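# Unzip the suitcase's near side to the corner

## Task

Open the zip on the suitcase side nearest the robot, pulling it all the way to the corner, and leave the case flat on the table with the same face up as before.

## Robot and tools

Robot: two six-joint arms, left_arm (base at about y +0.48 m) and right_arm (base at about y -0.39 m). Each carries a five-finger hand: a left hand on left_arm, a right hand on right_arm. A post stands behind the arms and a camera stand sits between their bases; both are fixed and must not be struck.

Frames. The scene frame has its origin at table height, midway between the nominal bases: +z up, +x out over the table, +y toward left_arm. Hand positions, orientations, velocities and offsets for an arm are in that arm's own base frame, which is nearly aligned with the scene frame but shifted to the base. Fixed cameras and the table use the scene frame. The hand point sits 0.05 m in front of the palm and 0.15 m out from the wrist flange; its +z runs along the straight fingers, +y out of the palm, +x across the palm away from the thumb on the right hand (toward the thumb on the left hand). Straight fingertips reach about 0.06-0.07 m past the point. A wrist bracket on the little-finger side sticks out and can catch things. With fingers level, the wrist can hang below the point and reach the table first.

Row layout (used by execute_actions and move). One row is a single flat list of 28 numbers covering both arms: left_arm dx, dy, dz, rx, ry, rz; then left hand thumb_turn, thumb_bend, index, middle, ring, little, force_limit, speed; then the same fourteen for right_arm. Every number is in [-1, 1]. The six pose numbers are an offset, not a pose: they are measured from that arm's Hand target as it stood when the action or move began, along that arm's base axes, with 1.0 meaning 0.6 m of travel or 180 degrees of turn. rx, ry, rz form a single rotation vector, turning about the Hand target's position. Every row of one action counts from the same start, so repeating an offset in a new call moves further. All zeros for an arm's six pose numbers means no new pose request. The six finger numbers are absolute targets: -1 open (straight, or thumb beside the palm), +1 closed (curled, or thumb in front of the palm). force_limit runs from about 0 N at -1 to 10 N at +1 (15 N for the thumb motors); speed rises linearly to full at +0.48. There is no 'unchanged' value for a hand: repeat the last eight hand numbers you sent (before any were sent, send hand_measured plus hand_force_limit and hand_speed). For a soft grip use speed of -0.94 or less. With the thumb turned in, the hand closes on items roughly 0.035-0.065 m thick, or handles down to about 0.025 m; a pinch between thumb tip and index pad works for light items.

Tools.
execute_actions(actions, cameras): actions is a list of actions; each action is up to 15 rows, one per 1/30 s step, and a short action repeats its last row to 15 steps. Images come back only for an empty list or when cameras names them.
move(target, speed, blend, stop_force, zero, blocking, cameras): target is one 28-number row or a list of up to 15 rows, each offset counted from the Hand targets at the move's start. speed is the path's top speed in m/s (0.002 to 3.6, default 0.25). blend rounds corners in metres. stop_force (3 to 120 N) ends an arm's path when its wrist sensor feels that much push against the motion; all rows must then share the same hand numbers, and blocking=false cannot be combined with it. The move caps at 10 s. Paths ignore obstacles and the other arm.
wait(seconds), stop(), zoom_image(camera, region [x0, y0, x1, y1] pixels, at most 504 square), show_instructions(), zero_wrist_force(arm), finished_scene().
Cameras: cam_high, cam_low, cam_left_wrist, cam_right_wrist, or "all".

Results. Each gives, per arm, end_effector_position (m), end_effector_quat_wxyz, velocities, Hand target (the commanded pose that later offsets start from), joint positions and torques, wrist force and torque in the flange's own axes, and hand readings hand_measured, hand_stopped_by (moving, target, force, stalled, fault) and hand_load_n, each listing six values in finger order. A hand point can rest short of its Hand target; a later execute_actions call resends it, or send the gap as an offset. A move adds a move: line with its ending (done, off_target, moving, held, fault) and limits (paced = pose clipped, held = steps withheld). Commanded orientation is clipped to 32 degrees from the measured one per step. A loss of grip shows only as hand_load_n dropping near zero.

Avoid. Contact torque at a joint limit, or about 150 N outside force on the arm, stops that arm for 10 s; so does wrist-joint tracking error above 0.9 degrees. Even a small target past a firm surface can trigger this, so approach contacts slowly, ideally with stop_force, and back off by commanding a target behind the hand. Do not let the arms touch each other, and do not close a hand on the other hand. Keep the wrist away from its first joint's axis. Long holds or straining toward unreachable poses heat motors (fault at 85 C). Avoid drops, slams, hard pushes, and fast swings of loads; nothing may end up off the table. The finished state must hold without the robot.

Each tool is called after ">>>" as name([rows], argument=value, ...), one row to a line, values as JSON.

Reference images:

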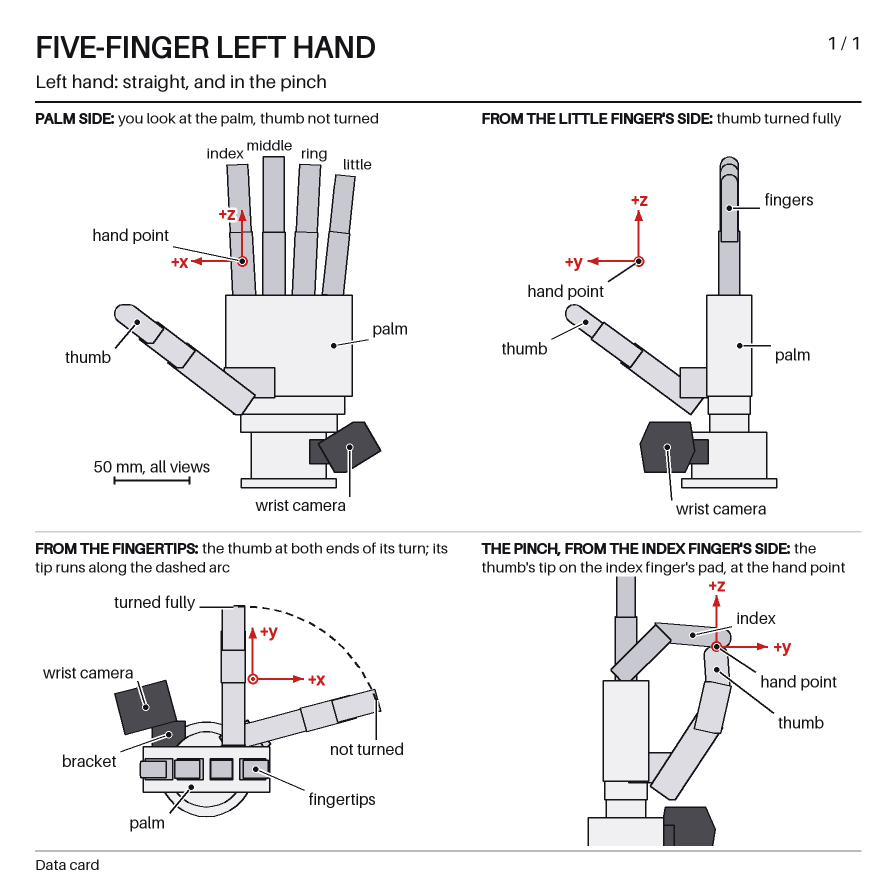

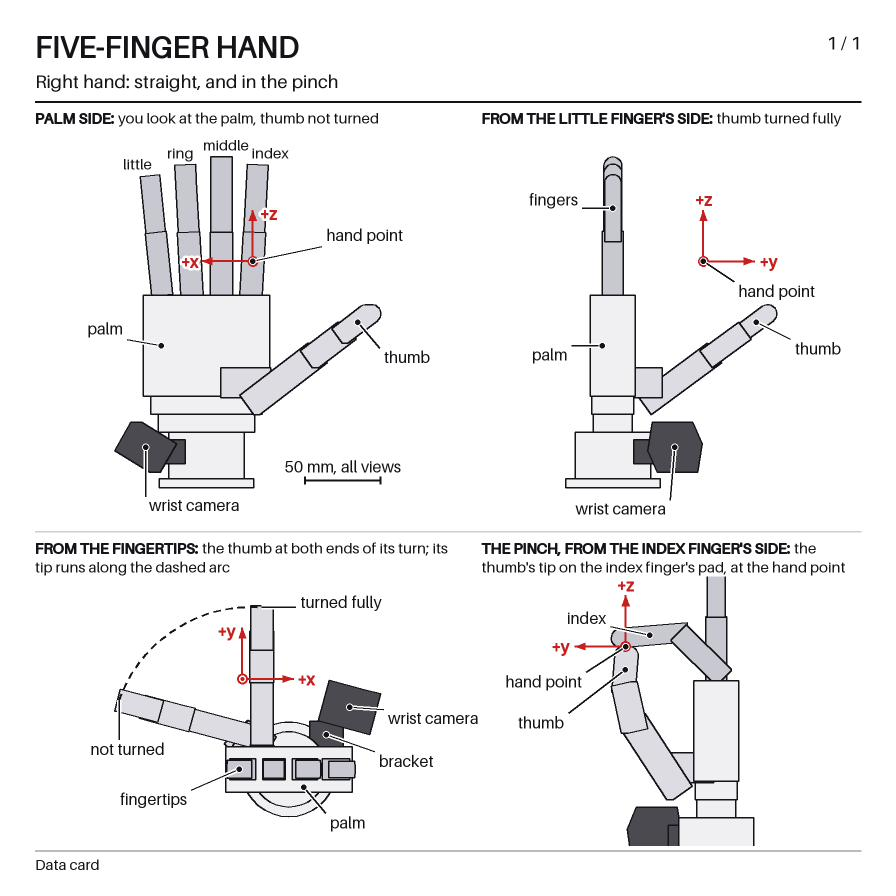

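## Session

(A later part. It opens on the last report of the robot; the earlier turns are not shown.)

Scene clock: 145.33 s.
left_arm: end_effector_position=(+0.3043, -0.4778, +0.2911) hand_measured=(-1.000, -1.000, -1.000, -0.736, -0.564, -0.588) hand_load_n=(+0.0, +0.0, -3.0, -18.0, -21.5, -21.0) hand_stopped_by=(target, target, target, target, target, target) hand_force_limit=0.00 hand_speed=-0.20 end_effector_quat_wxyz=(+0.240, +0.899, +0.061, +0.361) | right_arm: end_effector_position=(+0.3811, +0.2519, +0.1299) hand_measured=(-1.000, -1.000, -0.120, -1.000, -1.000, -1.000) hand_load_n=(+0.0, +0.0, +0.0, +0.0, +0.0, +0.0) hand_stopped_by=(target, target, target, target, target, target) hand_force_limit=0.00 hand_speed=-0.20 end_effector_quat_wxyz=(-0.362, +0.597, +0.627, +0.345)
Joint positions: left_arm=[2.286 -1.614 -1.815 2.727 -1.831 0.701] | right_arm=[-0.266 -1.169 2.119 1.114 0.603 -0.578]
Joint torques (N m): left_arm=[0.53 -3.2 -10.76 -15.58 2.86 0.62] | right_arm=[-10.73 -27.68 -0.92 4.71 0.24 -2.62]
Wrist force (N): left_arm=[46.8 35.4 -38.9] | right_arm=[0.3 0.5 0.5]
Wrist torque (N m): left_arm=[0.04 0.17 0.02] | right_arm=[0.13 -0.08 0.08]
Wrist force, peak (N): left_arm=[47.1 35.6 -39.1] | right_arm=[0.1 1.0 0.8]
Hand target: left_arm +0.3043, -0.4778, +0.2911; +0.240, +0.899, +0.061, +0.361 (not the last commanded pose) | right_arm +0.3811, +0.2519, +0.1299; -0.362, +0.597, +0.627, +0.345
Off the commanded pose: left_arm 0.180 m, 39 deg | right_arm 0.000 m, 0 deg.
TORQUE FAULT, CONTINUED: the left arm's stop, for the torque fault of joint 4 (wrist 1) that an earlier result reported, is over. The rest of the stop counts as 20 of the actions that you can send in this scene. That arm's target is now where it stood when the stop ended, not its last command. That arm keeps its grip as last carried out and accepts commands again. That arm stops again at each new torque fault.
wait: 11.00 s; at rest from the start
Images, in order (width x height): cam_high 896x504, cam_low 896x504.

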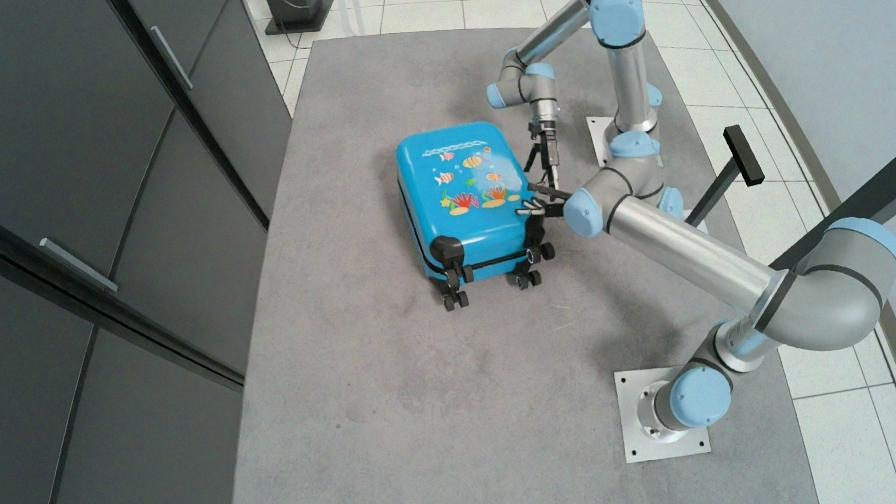

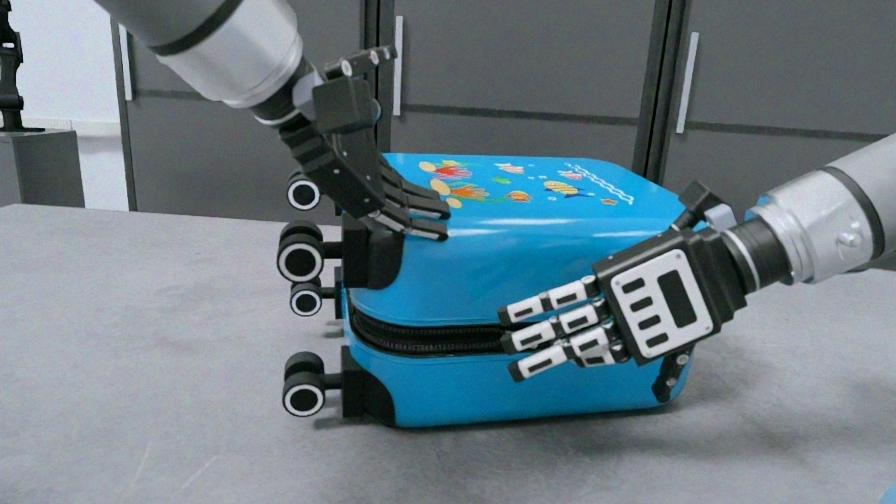

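>>> move([
  [0,0,0.05,0,0,0,-1,-1,-1,-1,-1,-1,0,-0.2,0,0,0,0,0,0,-1,-1,-0.12,-1,-1,-1,0,-0.2],
  [0,0,0.2,0,0,0,-1,-1,-1,-1,-1,-1,0,-0.2,0,0,0,0,0,0,-1,-1,-0.12,-1,-1,-1,0,-0.2],
], speed=[0.02,0.08], blend=[0.01,0], cameras=["all"])

Scene clock: 148.73 s.
left_arm: end_effector_position=(+0.3044, -0.4778, +0.4111) hand_measured=(-1.000, -1.000, -1.000, -0.740, -0.568, -0.592) hand_load_n=(+0.0, +0.0, +0.0, +0.0, +0.0, +0.0) hand_stopped_by=(target, target, target, target, target, target) hand_force_limit=0.00 hand_speed=-0.20 end_effector_quat_wxyz=(+0.240, +0.899, +0.061, +0.361) | right_arm: end_effector_position=(+0.3811, +0.2519, +0.1299) hand_measured=(-1.000, -1.000, -0.120, -1.000, -1.000, -1.000) hand_load_n=(+0.0, +0.0, +0.0, +0.0, +0.0, +0.0) hand_stopped_by=(target, target, target, target, target, target) hand_force_limit=0.00 hand_speed=-0.20 end_effector_quat_wxyz=(-0.362, +0.597, +0.627, +0.345)
Joint positions: left_arm=[2.286 -1.576 -1.544 2.419 -1.831 0.701] | right_arm=[-0.266 -1.169 2.119 1.114 0.603 -0.578]
Joint torques (N m): left_arm=[-5.18 7.42 26.24 -2.47 -1.63 -0.91] | right_arm=[-10.77 -25.02 -0.64 4.73 0.16 -2.64]
Wrist force (N): left_arm=[0.0 -2.4 -0.1] | right_arm=[0.4 0.4 0.6]
Wrist torque (N m): left_arm=[-0.29 -0.01 0.06] | right_arm=[0.11 -0.08 0.08]
Wrist force, peak (N): left_arm=[44.4 32.6 -37.6] | right_arm=[0.5 0.8 0.7]
Hand target: left_arm +0.3043, -0.4778, +0.4111; +0.240, +0.899, +0.061, +0.361 | right_arm +0.3811, +0.2519, +0.1299; -0.362, +0.597, +0.627, +0.345
Off the commanded pose: left_arm 0.000 m, 0 deg | right_arm 0.000 m, 0 deg.
move: done
cam_left_wrist: T_world_to_cam=[[0.28923, 0.90838, -0.30198, 0.48035], [0.2046, 0.24951, 0.94651, -0.33699], [0.93514, -0.33555, -0.11369, -0.28432]] pos_world=[0.1959, -0.44766, 0.4317]
cam_right_wrist: T_world_to_cam=[[0.97074, 0.15697, 0.18173, -0.43105], [0.2295, -0.82917, -0.50972, 0.18853], [0.07067, 0.53651, -0.84093, 0.06236]] pos_world=[0.37076, 0.19053, 0.22687]

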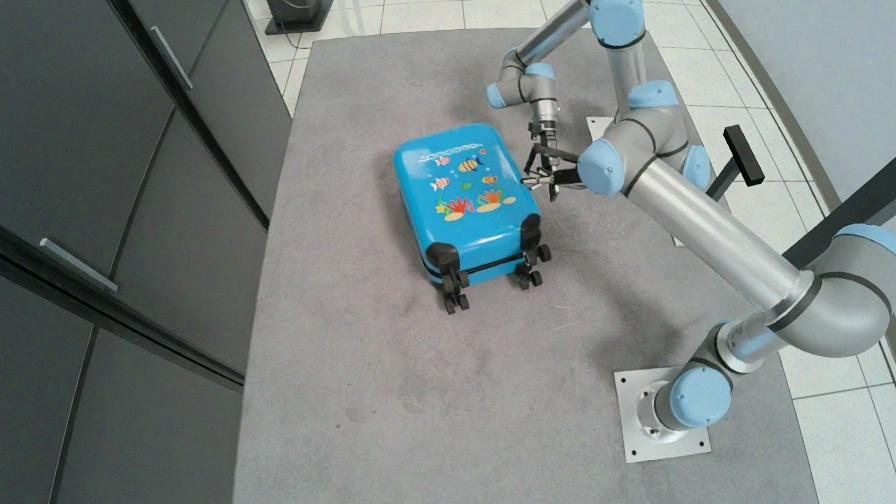

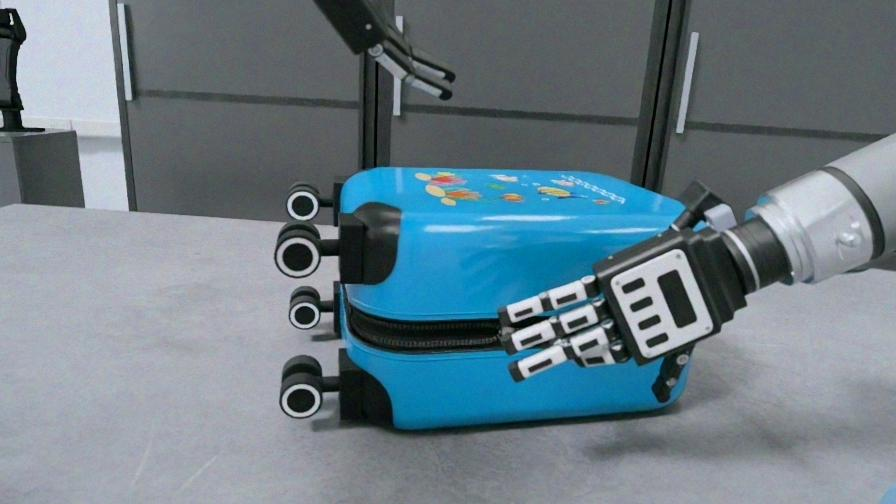

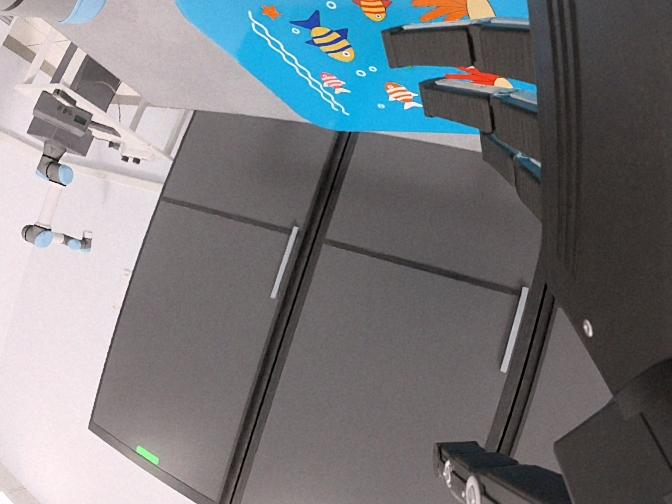

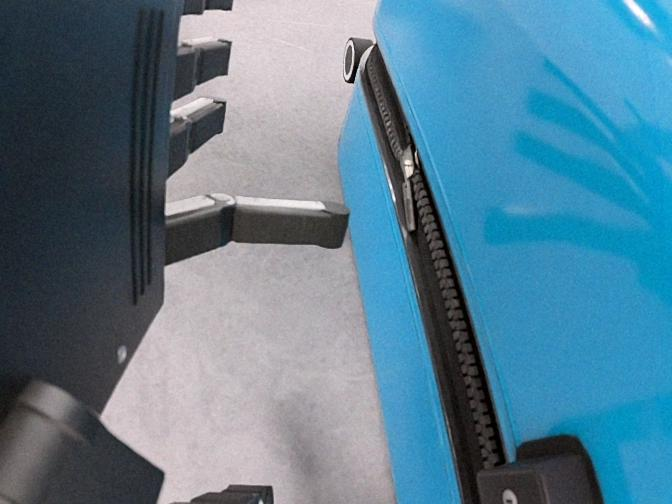

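>>> move([
  [-0.232,0.103,-0.133,0.1191,-0.1501,-0.1046,-1,-1,-1,-0.99,-0.99,-0.99,0,-0.2,0,0,0,0,0,0,-1,-1,-0.12,-1,-1,-1,0,-0.2],
  [-0.232,0.103,-0.36,0.1191,-0.1501,-0.1046,-1,-1,-1,-0.99,-0.99,-0.99,0,-0.2,0,0,0,0,0,0,-1,-1,-0.12,-1,-1,-1,0,-0.2],
], speed=0.15, blend=[0.03,0], cameras=["cam_low","cam_left_wrist","cam_right_wrist"])

>>> zoom_image(camera="cam_left_wrist", region=[160, 30, 400, 210])

Scene clock: 153.20 s.
left_arm: end_effector_position=(+0.1651, -0.4160, +0.1952) hand_measured=(-1.000, -1.000, -1.000, -0.990, -0.990, -0.990) hand_load_n=(+0.0, +0.0, +0.0, +0.0, +0.0, +0.0) hand_stopped_by=(target, target, target, target, target, target) hand_force_limit=0.00 hand_speed=-0.20 end_effector_quat_wxyz=(+0.134, +0.817, -0.209, +0.520) | right_arm: end_effector_position=(+0.3811, +0.2519, +0.1299) hand_measured=(-1.000, -1.000, -0.120, -1.000, -1.000, -1.000) hand_load_n=(-0.5, +0.0, +0.0, +0.0, +0.0, +0.0) hand_stopped_by=(target, target, target, target, target, target) hand_force_limit=0.00 hand_speed=-0.20 end_effector_quat_wxyz=(-0.362, +0.597, +0.627, +0.345)
Joint positions: left_arm=[2.072 -1.417 -2.327 3.238 -2.079 1.307] | right_arm=[-0.266 -1.169 2.119 1.114 0.603 -0.578]
Joint torques (N m): left_arm=[9.34 -3.45 8.68 2.86 -1.64 1.68] | right_arm=[-10.54 -22.4 -0.23 4.81 0.17 -2.41]
Wrist force (N): left_arm=[0.2 -1.3 0.1] | right_arm=[0.4 0.5 0.5]
Wrist torque (N m): left_arm=[-0.18 -0.07 0.03] | right_arm=[0.13 -0.08 0.09]
Wrist force, peak (N): left_arm=[0.1 -2.6 0.0] | right_arm=[0.5 0.8 0.9]
Hand target: left_arm +0.1651, -0.4160, +0.1951; +0.134, +0.817, -0.209, +0.520 | right_arm +0.3811, +0.2519, +0.1299; -0.362, +0.597, +0.627, +0.345
Off the commanded pose: left_arm 0.000 m, 0 deg | right_arm 0.000 m, 0 deg.
move: done
cam_left_wrist: T_world_to_cam=[[0.59128, 0.7696, 0.24106, 0.1857], [-0.24135, -0.11635, 0.96344, -0.20139], [0.7695, -0.62784, 0.11695, -0.29727]] pos_world=[0.07034, -0.35298, 0.18402]
cam_right_wrist: T_world_to_cam=[[0.97074, 0.15697, 0.18173, -0.43105], [0.2295, -0.82917, -0.50972, 0.18853], [0.07067, 0.53651, -0.84093, 0.06236]] pos_world=[0.37076, 0.19053, 0.22687]

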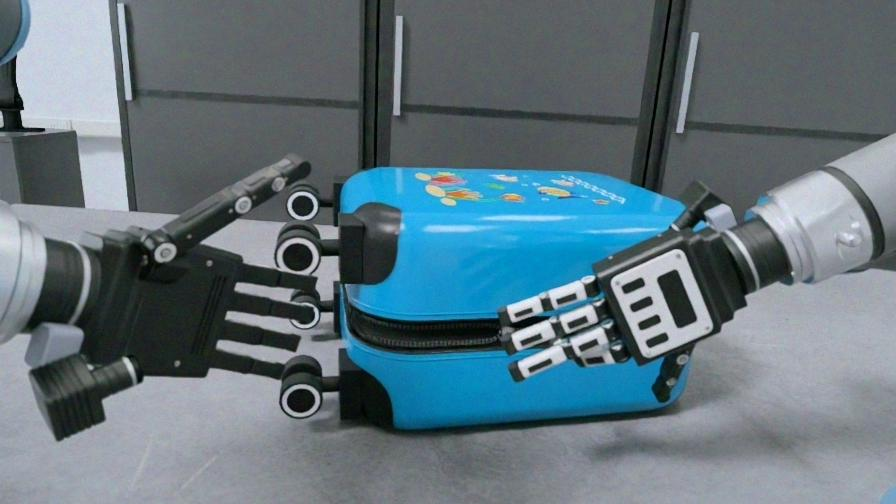

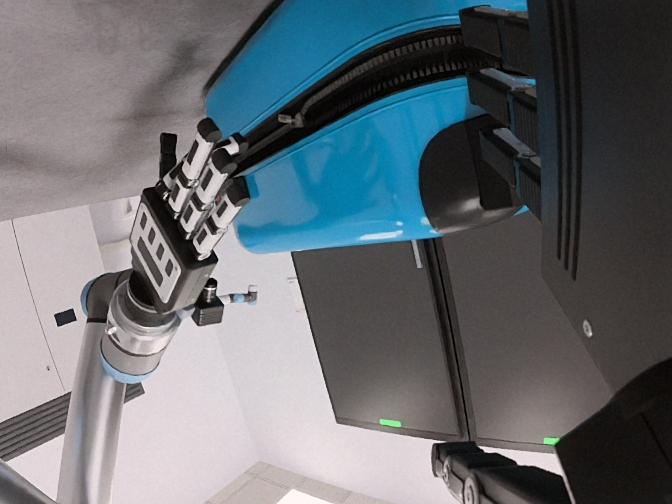

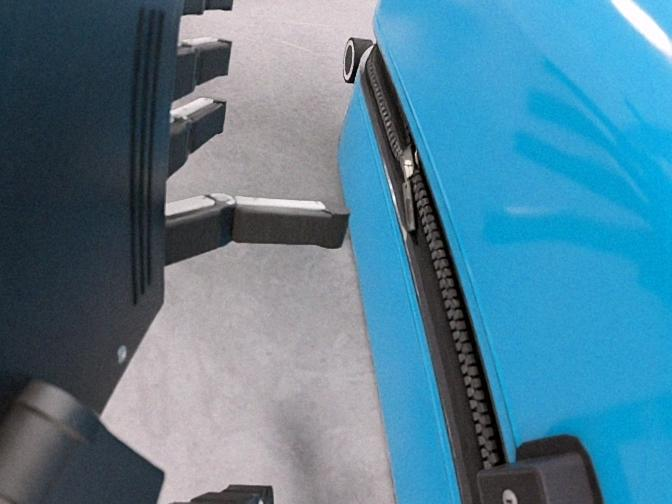

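Scaled by 2.100 from the camera's image (finer frame: 960x720).

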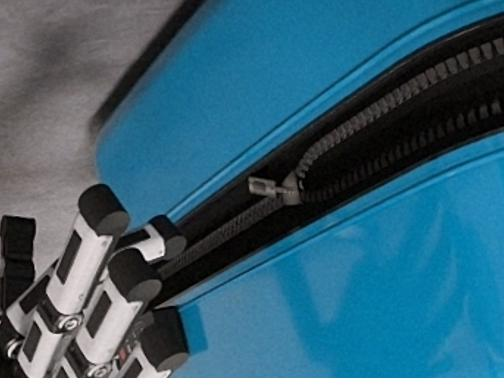

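>>> move(target=[0,0,0,0,0,0,-1,-1,-1,-0.99,-0.99,-0.99,0,-0.2,-0.0138,0.0785,0.0068,0,0,0,-1,-1,-0.27,-1,-1,-1,0,-0.2], speed=0.05, cameras=["cam_low","cam_left_wrist","cam_right_wrist"])

>>> zoom_image(camera="cam_left_wrist", region=[160, 30, 400, 210])

>>> zoom_image(camera="cam_right_wrist", region=[300, 100, 500, 300])

Scene clock: 155.83 s.
left_arm: end_effector_position=(+0.1651, -0.4160, +0.1951) hand_measured=(-1.000, -1.000, -1.000, -0.990, -0.990, -0.990) hand_load_n=(+0.0, +0.0, +0.0, +0.0, +0.0, +0.0) hand_stopped_by=(target, target, target, target, target, target) hand_force_limit=0.00 hand_speed=-0.20 end_effector_quat_wxyz=(+0.134, +0.817, -0.209, +0.520) | right_arm: end_effector_position=(+0.3728, +0.2990, +0.1340) hand_measured=(-1.000, -1.000, -0.270, -1.000, -1.000, -1.000) hand_load_n=(+0.0, +0.0, +0.0, +0.0, +0.0, +0.0) hand_stopped_by=(target, target, target, target, target, target) hand_force_limit=0.00 hand_speed=-0.20 end_effector_quat_wxyz=(-0.362, +0.597, +0.627, +0.345)
Joint positions: left_arm=[2.072 -1.417 -2.327 3.238 -2.08 1.307] | right_arm=[-0.121 -1.202 2.078 0.981 0.548 -0.331]
Joint torques (N m): left_arm=[8.66 -3.53 8.41 2.54 -1.89 1.68] | right_arm=[6.78 -32.18 -22.76 0.91 -2.42 2.33]
Wrist force (N): left_arm=[-0.1 -1.4 -0.2] | right_arm=[0.9 0.7 0.3]
Wrist torque (N m): left_arm=[-0.18 -0.04 0.01] | right_arm=[0.19 -0.19 0.00]
Wrist force, peak (N): left_arm=[0.1 -1.6 -0.2] | right_arm=[0.7 1.2 0.4]
Hand target: left_arm +0.1651, -0.4160, +0.1951; +0.134, +0.817, -0.209, +0.520 | right_arm +0.3728, +0.2990, +0.1340; -0.362, +0.597, +0.627, +0.345
Off the commanded pose: left_arm 0.000 m, 0 deg | right_arm 0.000 m, 0 deg.
move: done
cam_left_wrist: T_world_to_cam=[[0.5912, 0.76966, 0.24105, 0.18576], [-0.24142, -0.1163, 0.96343, -0.20126], [0.76955, -0.62777, 0.11705, -0.29725]] pos_world=[0.07034, -0.35298, 0.18392]
cam_right_wrist: T_world_to_cam=[[0.97074, 0.15697, 0.18173, -0.43113], [0.2295, -0.82917, -0.50972, 0.23158], [0.07067, 0.53651, -0.84093, 0.04112]] pos_world=[0.36246, 0.23763, 0.23097]

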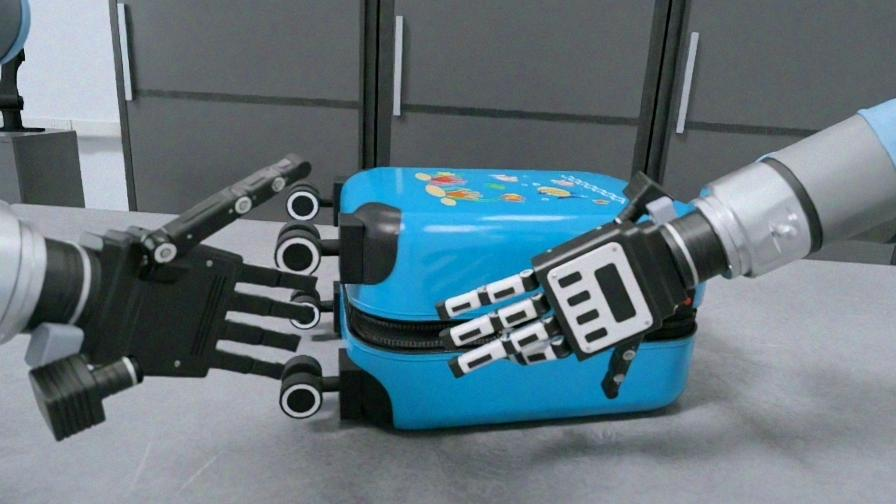

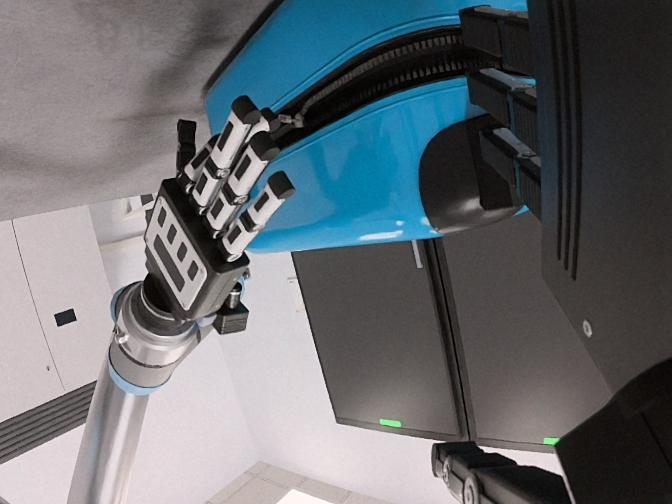

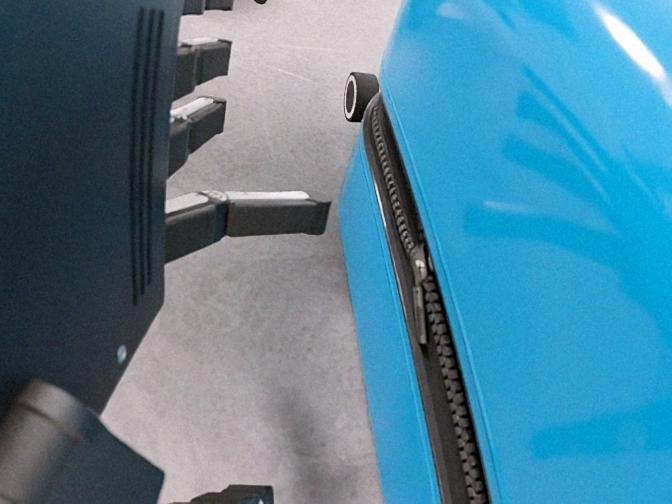

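Scaled by 2.100 from the camera's image (finer frame: 960x720).

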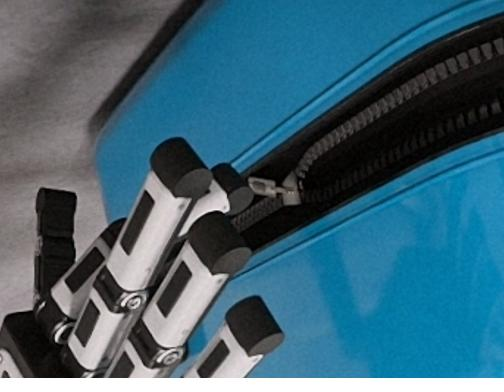

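Scaled by 2.520 from the camera's image (finer frame: 960x720).

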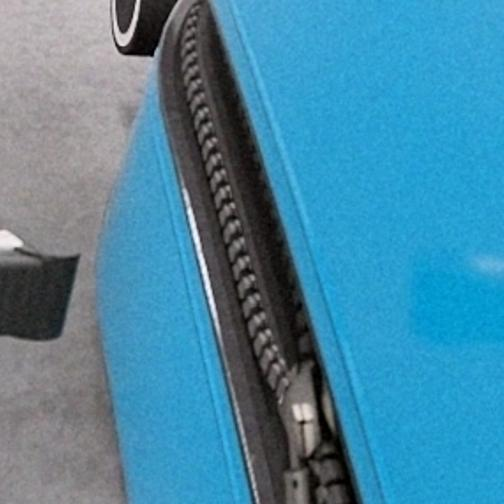

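>>> move(target=[0,0,0,0,0,0,-1,-1,-1,-0.99,-0.99,-0.99,0,-0.2,0.0477,0.015,0,0,0,0,-1,-1,-0.27,-1,-1,-1,0,-0.2], speed=0.01, stop_force=3, cameras=["cam_low","cam_left_wrist","cam_right_wrist"])

>>> zoom_image(camera="cam_left_wrist", region=[220, 70, 340, 160])

>>> zoom_image(camera="cam_right_wrist", region=[270, 150, 430, 310])

Scene clock: 160.00 s.
left_arm: end_effector_position=(+0.1651, -0.4160, +0.1951) hand_measured=(-1.000, -1.000, -1.000, -0.990, -0.990, -0.990) hand_load_n=(+0.0, +0.0, +0.0, +0.0, +0.0, +0.0) hand_stopped_by=(target, target, target, target, target, target) hand_force_limit=0.00 hand_speed=-0.20 end_effector_quat_wxyz=(+0.134, +0.817, -0.209, +0.520) | right_arm: end_effector_position=(+0.4014, +0.3080, +0.1340) hand_measured=(-1.000, -1.000, -0.270, -1.000, -1.000, -1.000) hand_load_n=(+0.0, +0.0, +0.0, +0.0, +0.0, +0.0) hand_stopped_by=(target, target, target, target, target, target) hand_force_limit=0.00 hand_speed=-0.20 end_effector_quat_wxyz=(-0.362, +0.597, +0.627, +0.345)
Joint positions: left_arm=[2.072 -1.417 -2.327 3.238 -2.08 1.307] | right_arm=[-0.085 -1.155 1.979 0.974 0.539 -0.262]
Joint torques (N m): left_arm=[7.28 -3.68 8.31 2.43 -1.87 1.54] | right_arm=[7.91 -19.73 -23.72 0.85 -2.64 2.34]
Wrist force (N): left_arm=[-0.2 -1.5 -0.1] | right_arm=[0.4 1.2 0.5]
Wrist torque (N m): left_arm=[-0.20 -0.03 0.01] | right_arm=[0.22 -0.13 0.00]
Wrist force, peak (N): left_arm=[0.0 -1.7 -0.1] | right_arm=[0.9 1.0 0.6]
Hand target: left_arm +0.1651, -0.4160, +0.1951; +0.134, +0.817, -0.209, +0.520 | right_arm +0.4014, +0.3080, +0.1340; -0.362, +0.597, +0.627, +0.345
Off the commanded pose: left_arm 0.000 m, 0 deg | right_arm 0.000 m, 0 deg.
move: done
cam_left_wrist: T_world_to_cam=[[0.5912, 0.76966, 0.24105, 0.18576], [-0.24142, -0.1163, 0.96343, -0.20126], [0.76955, -0.62777, 0.11705, -0.29725]] pos_world=[0.07034, -0.35298, 0.18392]
cam_right_wrist: T_world_to_cam=[[0.97074, 0.15697, 0.18173, -0.46031], [0.2295, -0.82917, -0.50972, 0.23248], [0.07067, 0.53651, -0.84093, 0.03427]] pos_world=[0.39106, 0.24663, 0.23097]

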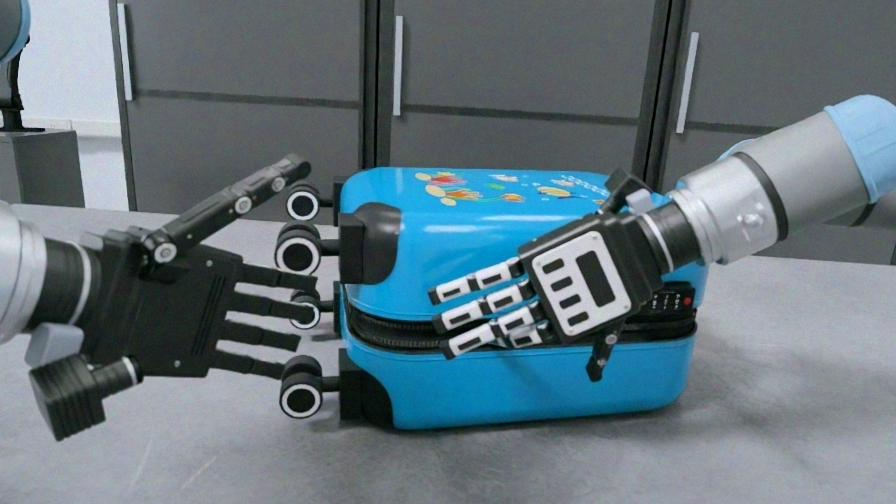

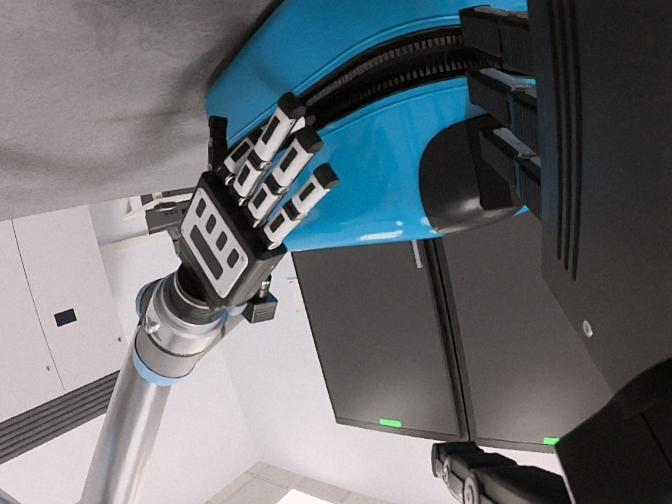

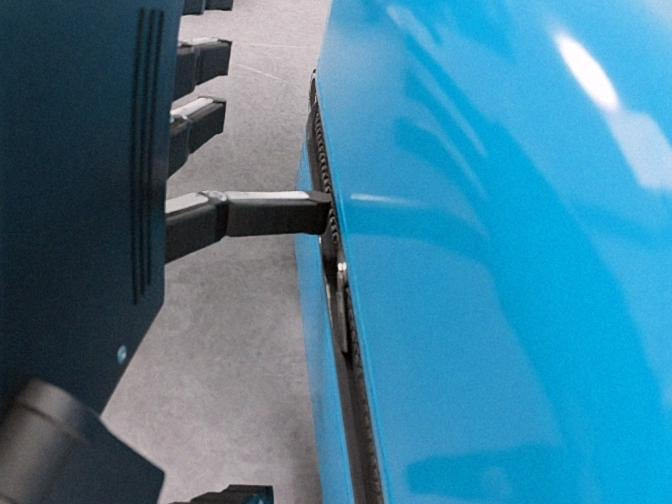

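Scaled by 4.200 from the camera's image (finer frame: 960x720).

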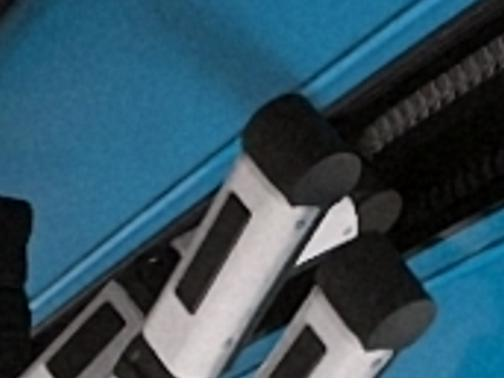

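Scaled by 3.150 from the camera's image (finer frame: 960x720).

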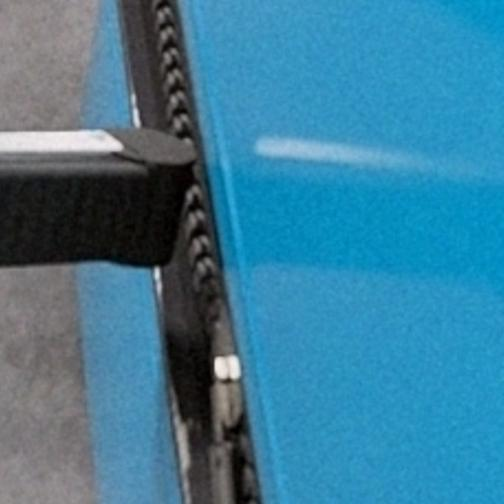

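>>> move(target=[0,0,0,0,0,0,-1,-1,-1,-0.99,-0.99,-0.99,0,-0.2,0.0318,0.01,0,0,0,0,-1,-1,-0.27,-1,-1,-1,0,-0.2], speed=0.008, stop_force=3, cameras=["cam_low","cam_left_wrist","cam_right_wrist"])

>>> zoom_image(camera="cam_left_wrist", region=[220, 70, 340, 160])

>>> zoom_image(camera="cam_right_wrist", region=[270, 150, 430, 310])

Scene clock: 162.13 s.
left_arm: end_effector_position=(+0.1651, -0.4160, +0.1951) hand_measured=(-1.000, -1.000, -1.000, -0.990, -0.990, -0.990) hand_load_n=(+0.0, -0.5, +0.0, +0.0, +0.0, +0.0) hand_stopped_by=(target, target, target, target, target, target) hand_force_limit=0.00 hand_speed=-0.20 end_effector_quat_wxyz=(+0.134, +0.817, -0.209, +0.520) | right_arm: end_effector_position=(+0.4073, +0.3099, +0.1340) hand_measured=(-1.000, -1.000, -0.270, -1.000, -1.000, -1.000) hand_load_n=(+0.0, +0.0, +1.5, +0.0, +0.0, +0.0) hand_stopped_by=(target, target, target, target, target, target) hand_force_limit=0.00 hand_speed=-0.20 end_effector_quat_wxyz=(-0.362, +0.597, +0.627, +0.345)
Joint positions: left_arm=[2.072 -1.417 -2.327 3.238 -2.08 1.307] | right_arm=[-0.078 -1.145 1.958 0.973 0.537 -0.249]
Joint torques (N m): left_arm=[6.41 -2.2 9.44 2.44 -1.74 1.65] | right_arm=[-11.14 -37.4 -3.96 1.86 -0.21 -2.68]
Wrist force (N): left_arm=[0.1 -1.4 -0.2] | right_arm=[-0.3 -1.9 0.3]
Wrist torque (N m): left_arm=[-0.18 -0.08 0.03] | right_arm=[0.12 -0.15 0.01]
Wrist force, peak (N): left_arm=[0.0 -1.6 -0.2] | right_arm=[-0.4 -3.0 0.0]
Hand target: left_arm +0.1651, -0.4160, +0.1951; +0.134, +0.817, -0.209, +0.520 | right_arm +0.4073, +0.3099, +0.1340; -0.362, +0.597, +0.627, +0.345 (not the last commanded pose)
Off the commanded pose: left_arm 0.000 m, 0 deg | right_arm 0.014 m, 0 deg.
move: contact (right_arm)
cam_left_wrist: T_world_to_cam=[[0.5912, 0.76966, 0.24105, 0.18576], [-0.24142, -0.1163, 0.96343, -0.20126], [0.76955, -0.62777, 0.11705, -0.29725]] pos_world=[0.07034, -0.35298, 0.18392]
cam_right_wrist: T_world_to_cam=[[0.97074, 0.15697, 0.18173, -0.46642], [0.2295, -0.82917, -0.50972, 0.23259], [0.07067, 0.53651, -0.84093, 0.03288]] pos_world=[0.39706, 0.24843, 0.23097]

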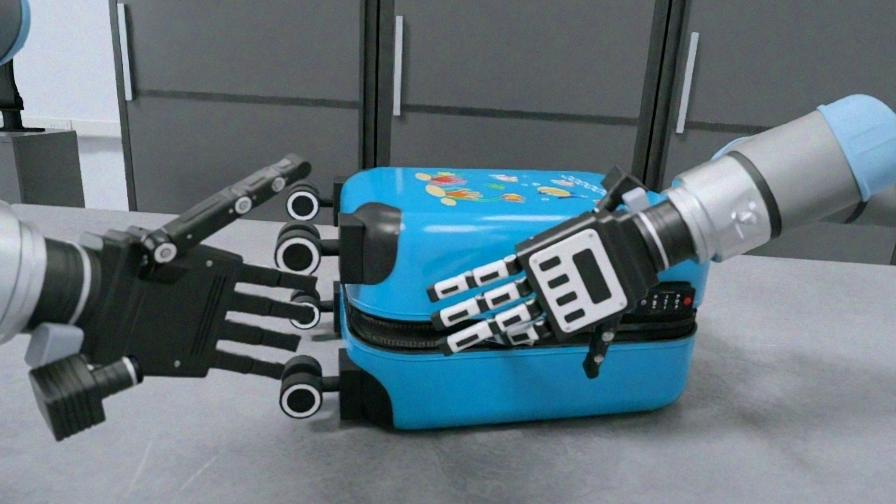

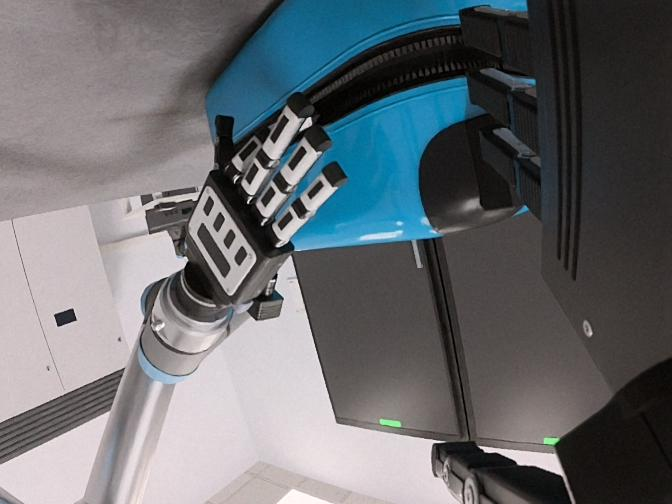

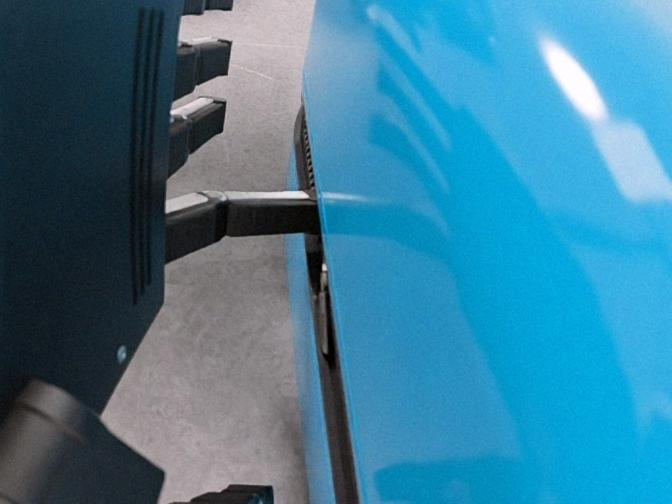

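Scaled by 4.200 from the camera's image (finer frame: 960x720).

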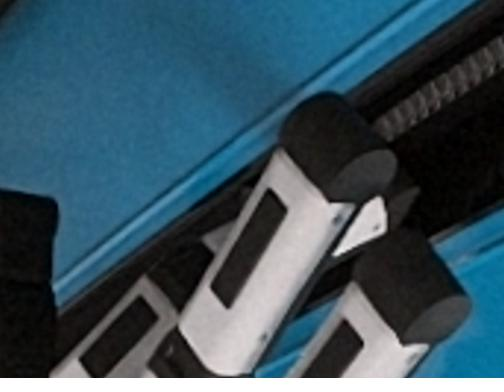

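Scaled by 3.150 from the camera's image (finer frame: 960x720).

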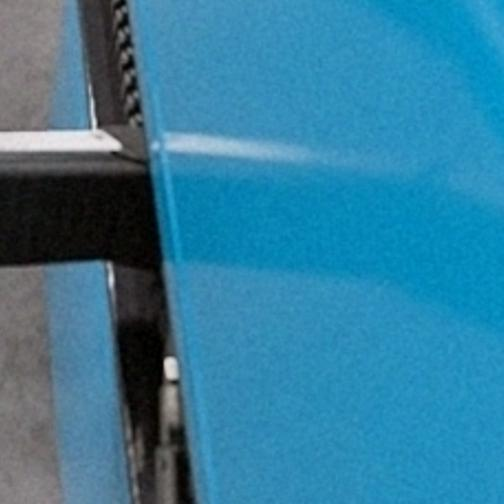

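>>> move(target=[0,0,0,0,0,0,-1,-1,-1,-0.99,-0.99,-0.99,0,-0.2,0.0105,-0.0315,-0.0033,0,0,0,-1,-1,-0.27,-1,-1,-1,0,-0.2], speed=0.01, stop_force=7, cameras=["cam_low","cam_left_wrist","cam_right_wrist"])

>>> zoom_image(camera="cam_left_wrist", region=[220, 70, 340, 160])

>>> zoom_image(camera="cam_right_wrist", region=[270, 150, 430, 310])

Scene clock: 165.63 s.
left_arm: end_effector_position=(+0.1651, -0.4160, +0.1951) hand_measured=(-1.000, -1.000, -1.000, -0.990, -0.990, -0.990) hand_load_n=(+0.0, +0.0, +0.0, +0.0, +0.0, +0.0) hand_stopped_by=(target, target, target, target, target, target) hand_force_limit=0.00 hand_speed=-0.20 end_effector_quat_wxyz=(+0.134, +0.817, -0.209, +0.520) | right_arm: end_effector_position=(+0.4136, +0.2910, +0.1320) hand_measured=(-1.000, -1.000, -0.270, -1.000, -1.000, -1.000) hand_load_n=(+0.0, +0.0, +5.0, +0.0, +0.0, +0.0) hand_stopped_by=(target, target, target, target, target, target) hand_force_limit=0.00 hand_speed=-0.20 end_effector_quat_wxyz=(-0.362, +0.597, +0.627, +0.345)
Joint positions: left_arm=[2.072 -1.417 -2.327 3.238 -2.08 1.307] | right_arm=[-0.13 -1.127 1.967 1.03 0.55 -0.347]
Joint torques (N m): left_arm=[6.1 -3.49 8.22 2.49 -1.85 1.58] | right_arm=[-12.38 -20.12 -4.7 4.1 0.07 -2.78]
Wrist force (N): left_arm=[0.0 -1.3 -0.3] | right_arm=[2.0 -4.9 1.9]
Wrist torque (N m): left_arm=[-0.16 -0.06 0.02] | right_arm=[-0.01 -0.22 0.11]
Wrist force, peak (N): left_arm=[0.1 -1.6 -0.2] | right_arm=[1.7 -5.3 2.1]
Hand target: left_arm +0.1651, -0.4160, +0.1951; +0.134, +0.817, -0.209, +0.520 | right_arm +0.4136, +0.2910, +0.1320; -0.362, +0.597, +0.627, +0.345
Off the commanded pose: left_arm 0.000 m, 0 deg | right_arm 0.000 m, 0 deg.
move: done
cam_left_wrist: T_world_to_cam=[[0.5912, 0.76966, 0.24105, 0.18576], [-0.24142, -0.1163, 0.96343, -0.20126], [0.76955, -0.62777, 0.11705, -0.29725]] pos_world=[0.07034, -0.35298, 0.18392]
cam_right_wrist: T_world_to_cam=[[0.97074, 0.15697, 0.18173, -0.4692], [0.2295, -0.82917, -0.50972, 0.21446], [0.07067, 0.53651, -0.84093, 0.0409]] pos_world=[0.40336, 0.22953, 0.22897]

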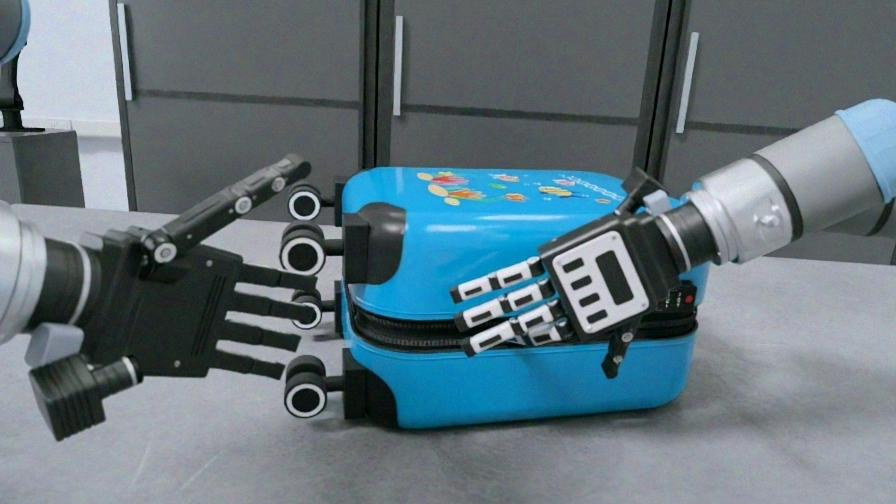

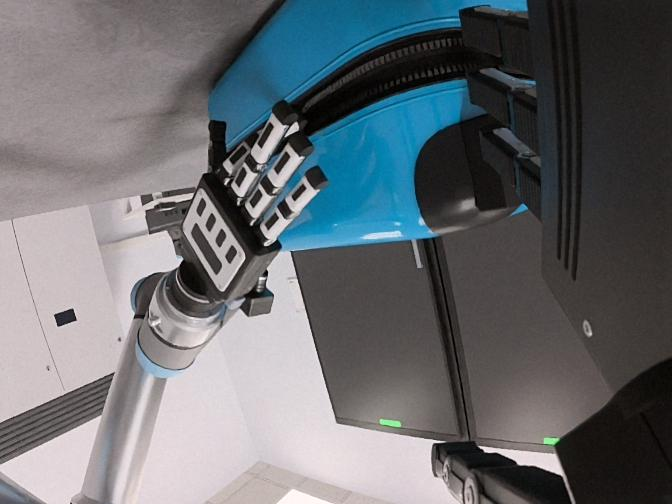

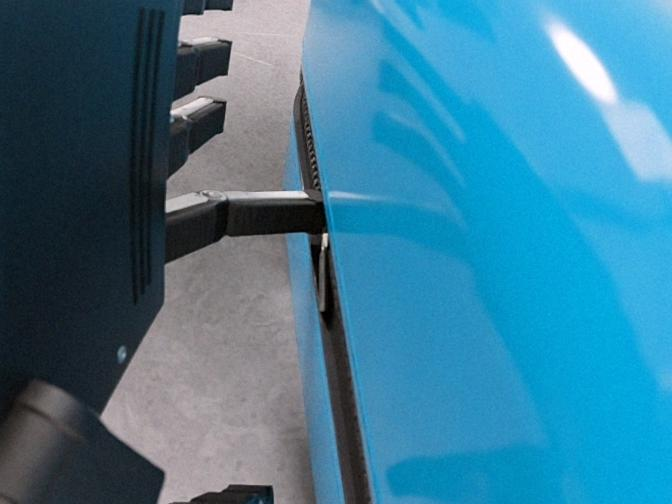

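Scaled by 4.200 from the camera's image (finer frame: 960x720).

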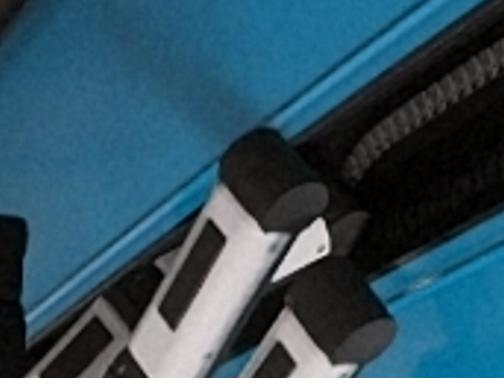

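Scaled by 3.150 from the camera's image (finer frame: 960x720).

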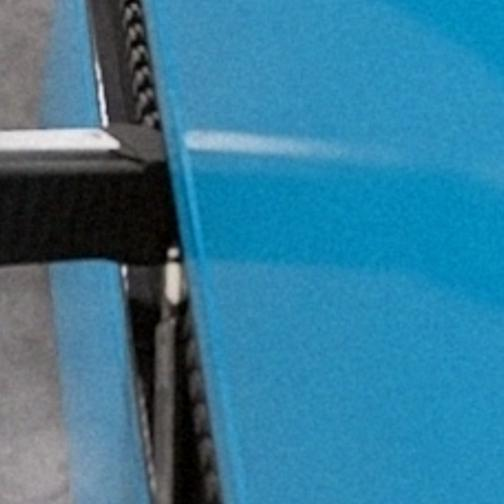

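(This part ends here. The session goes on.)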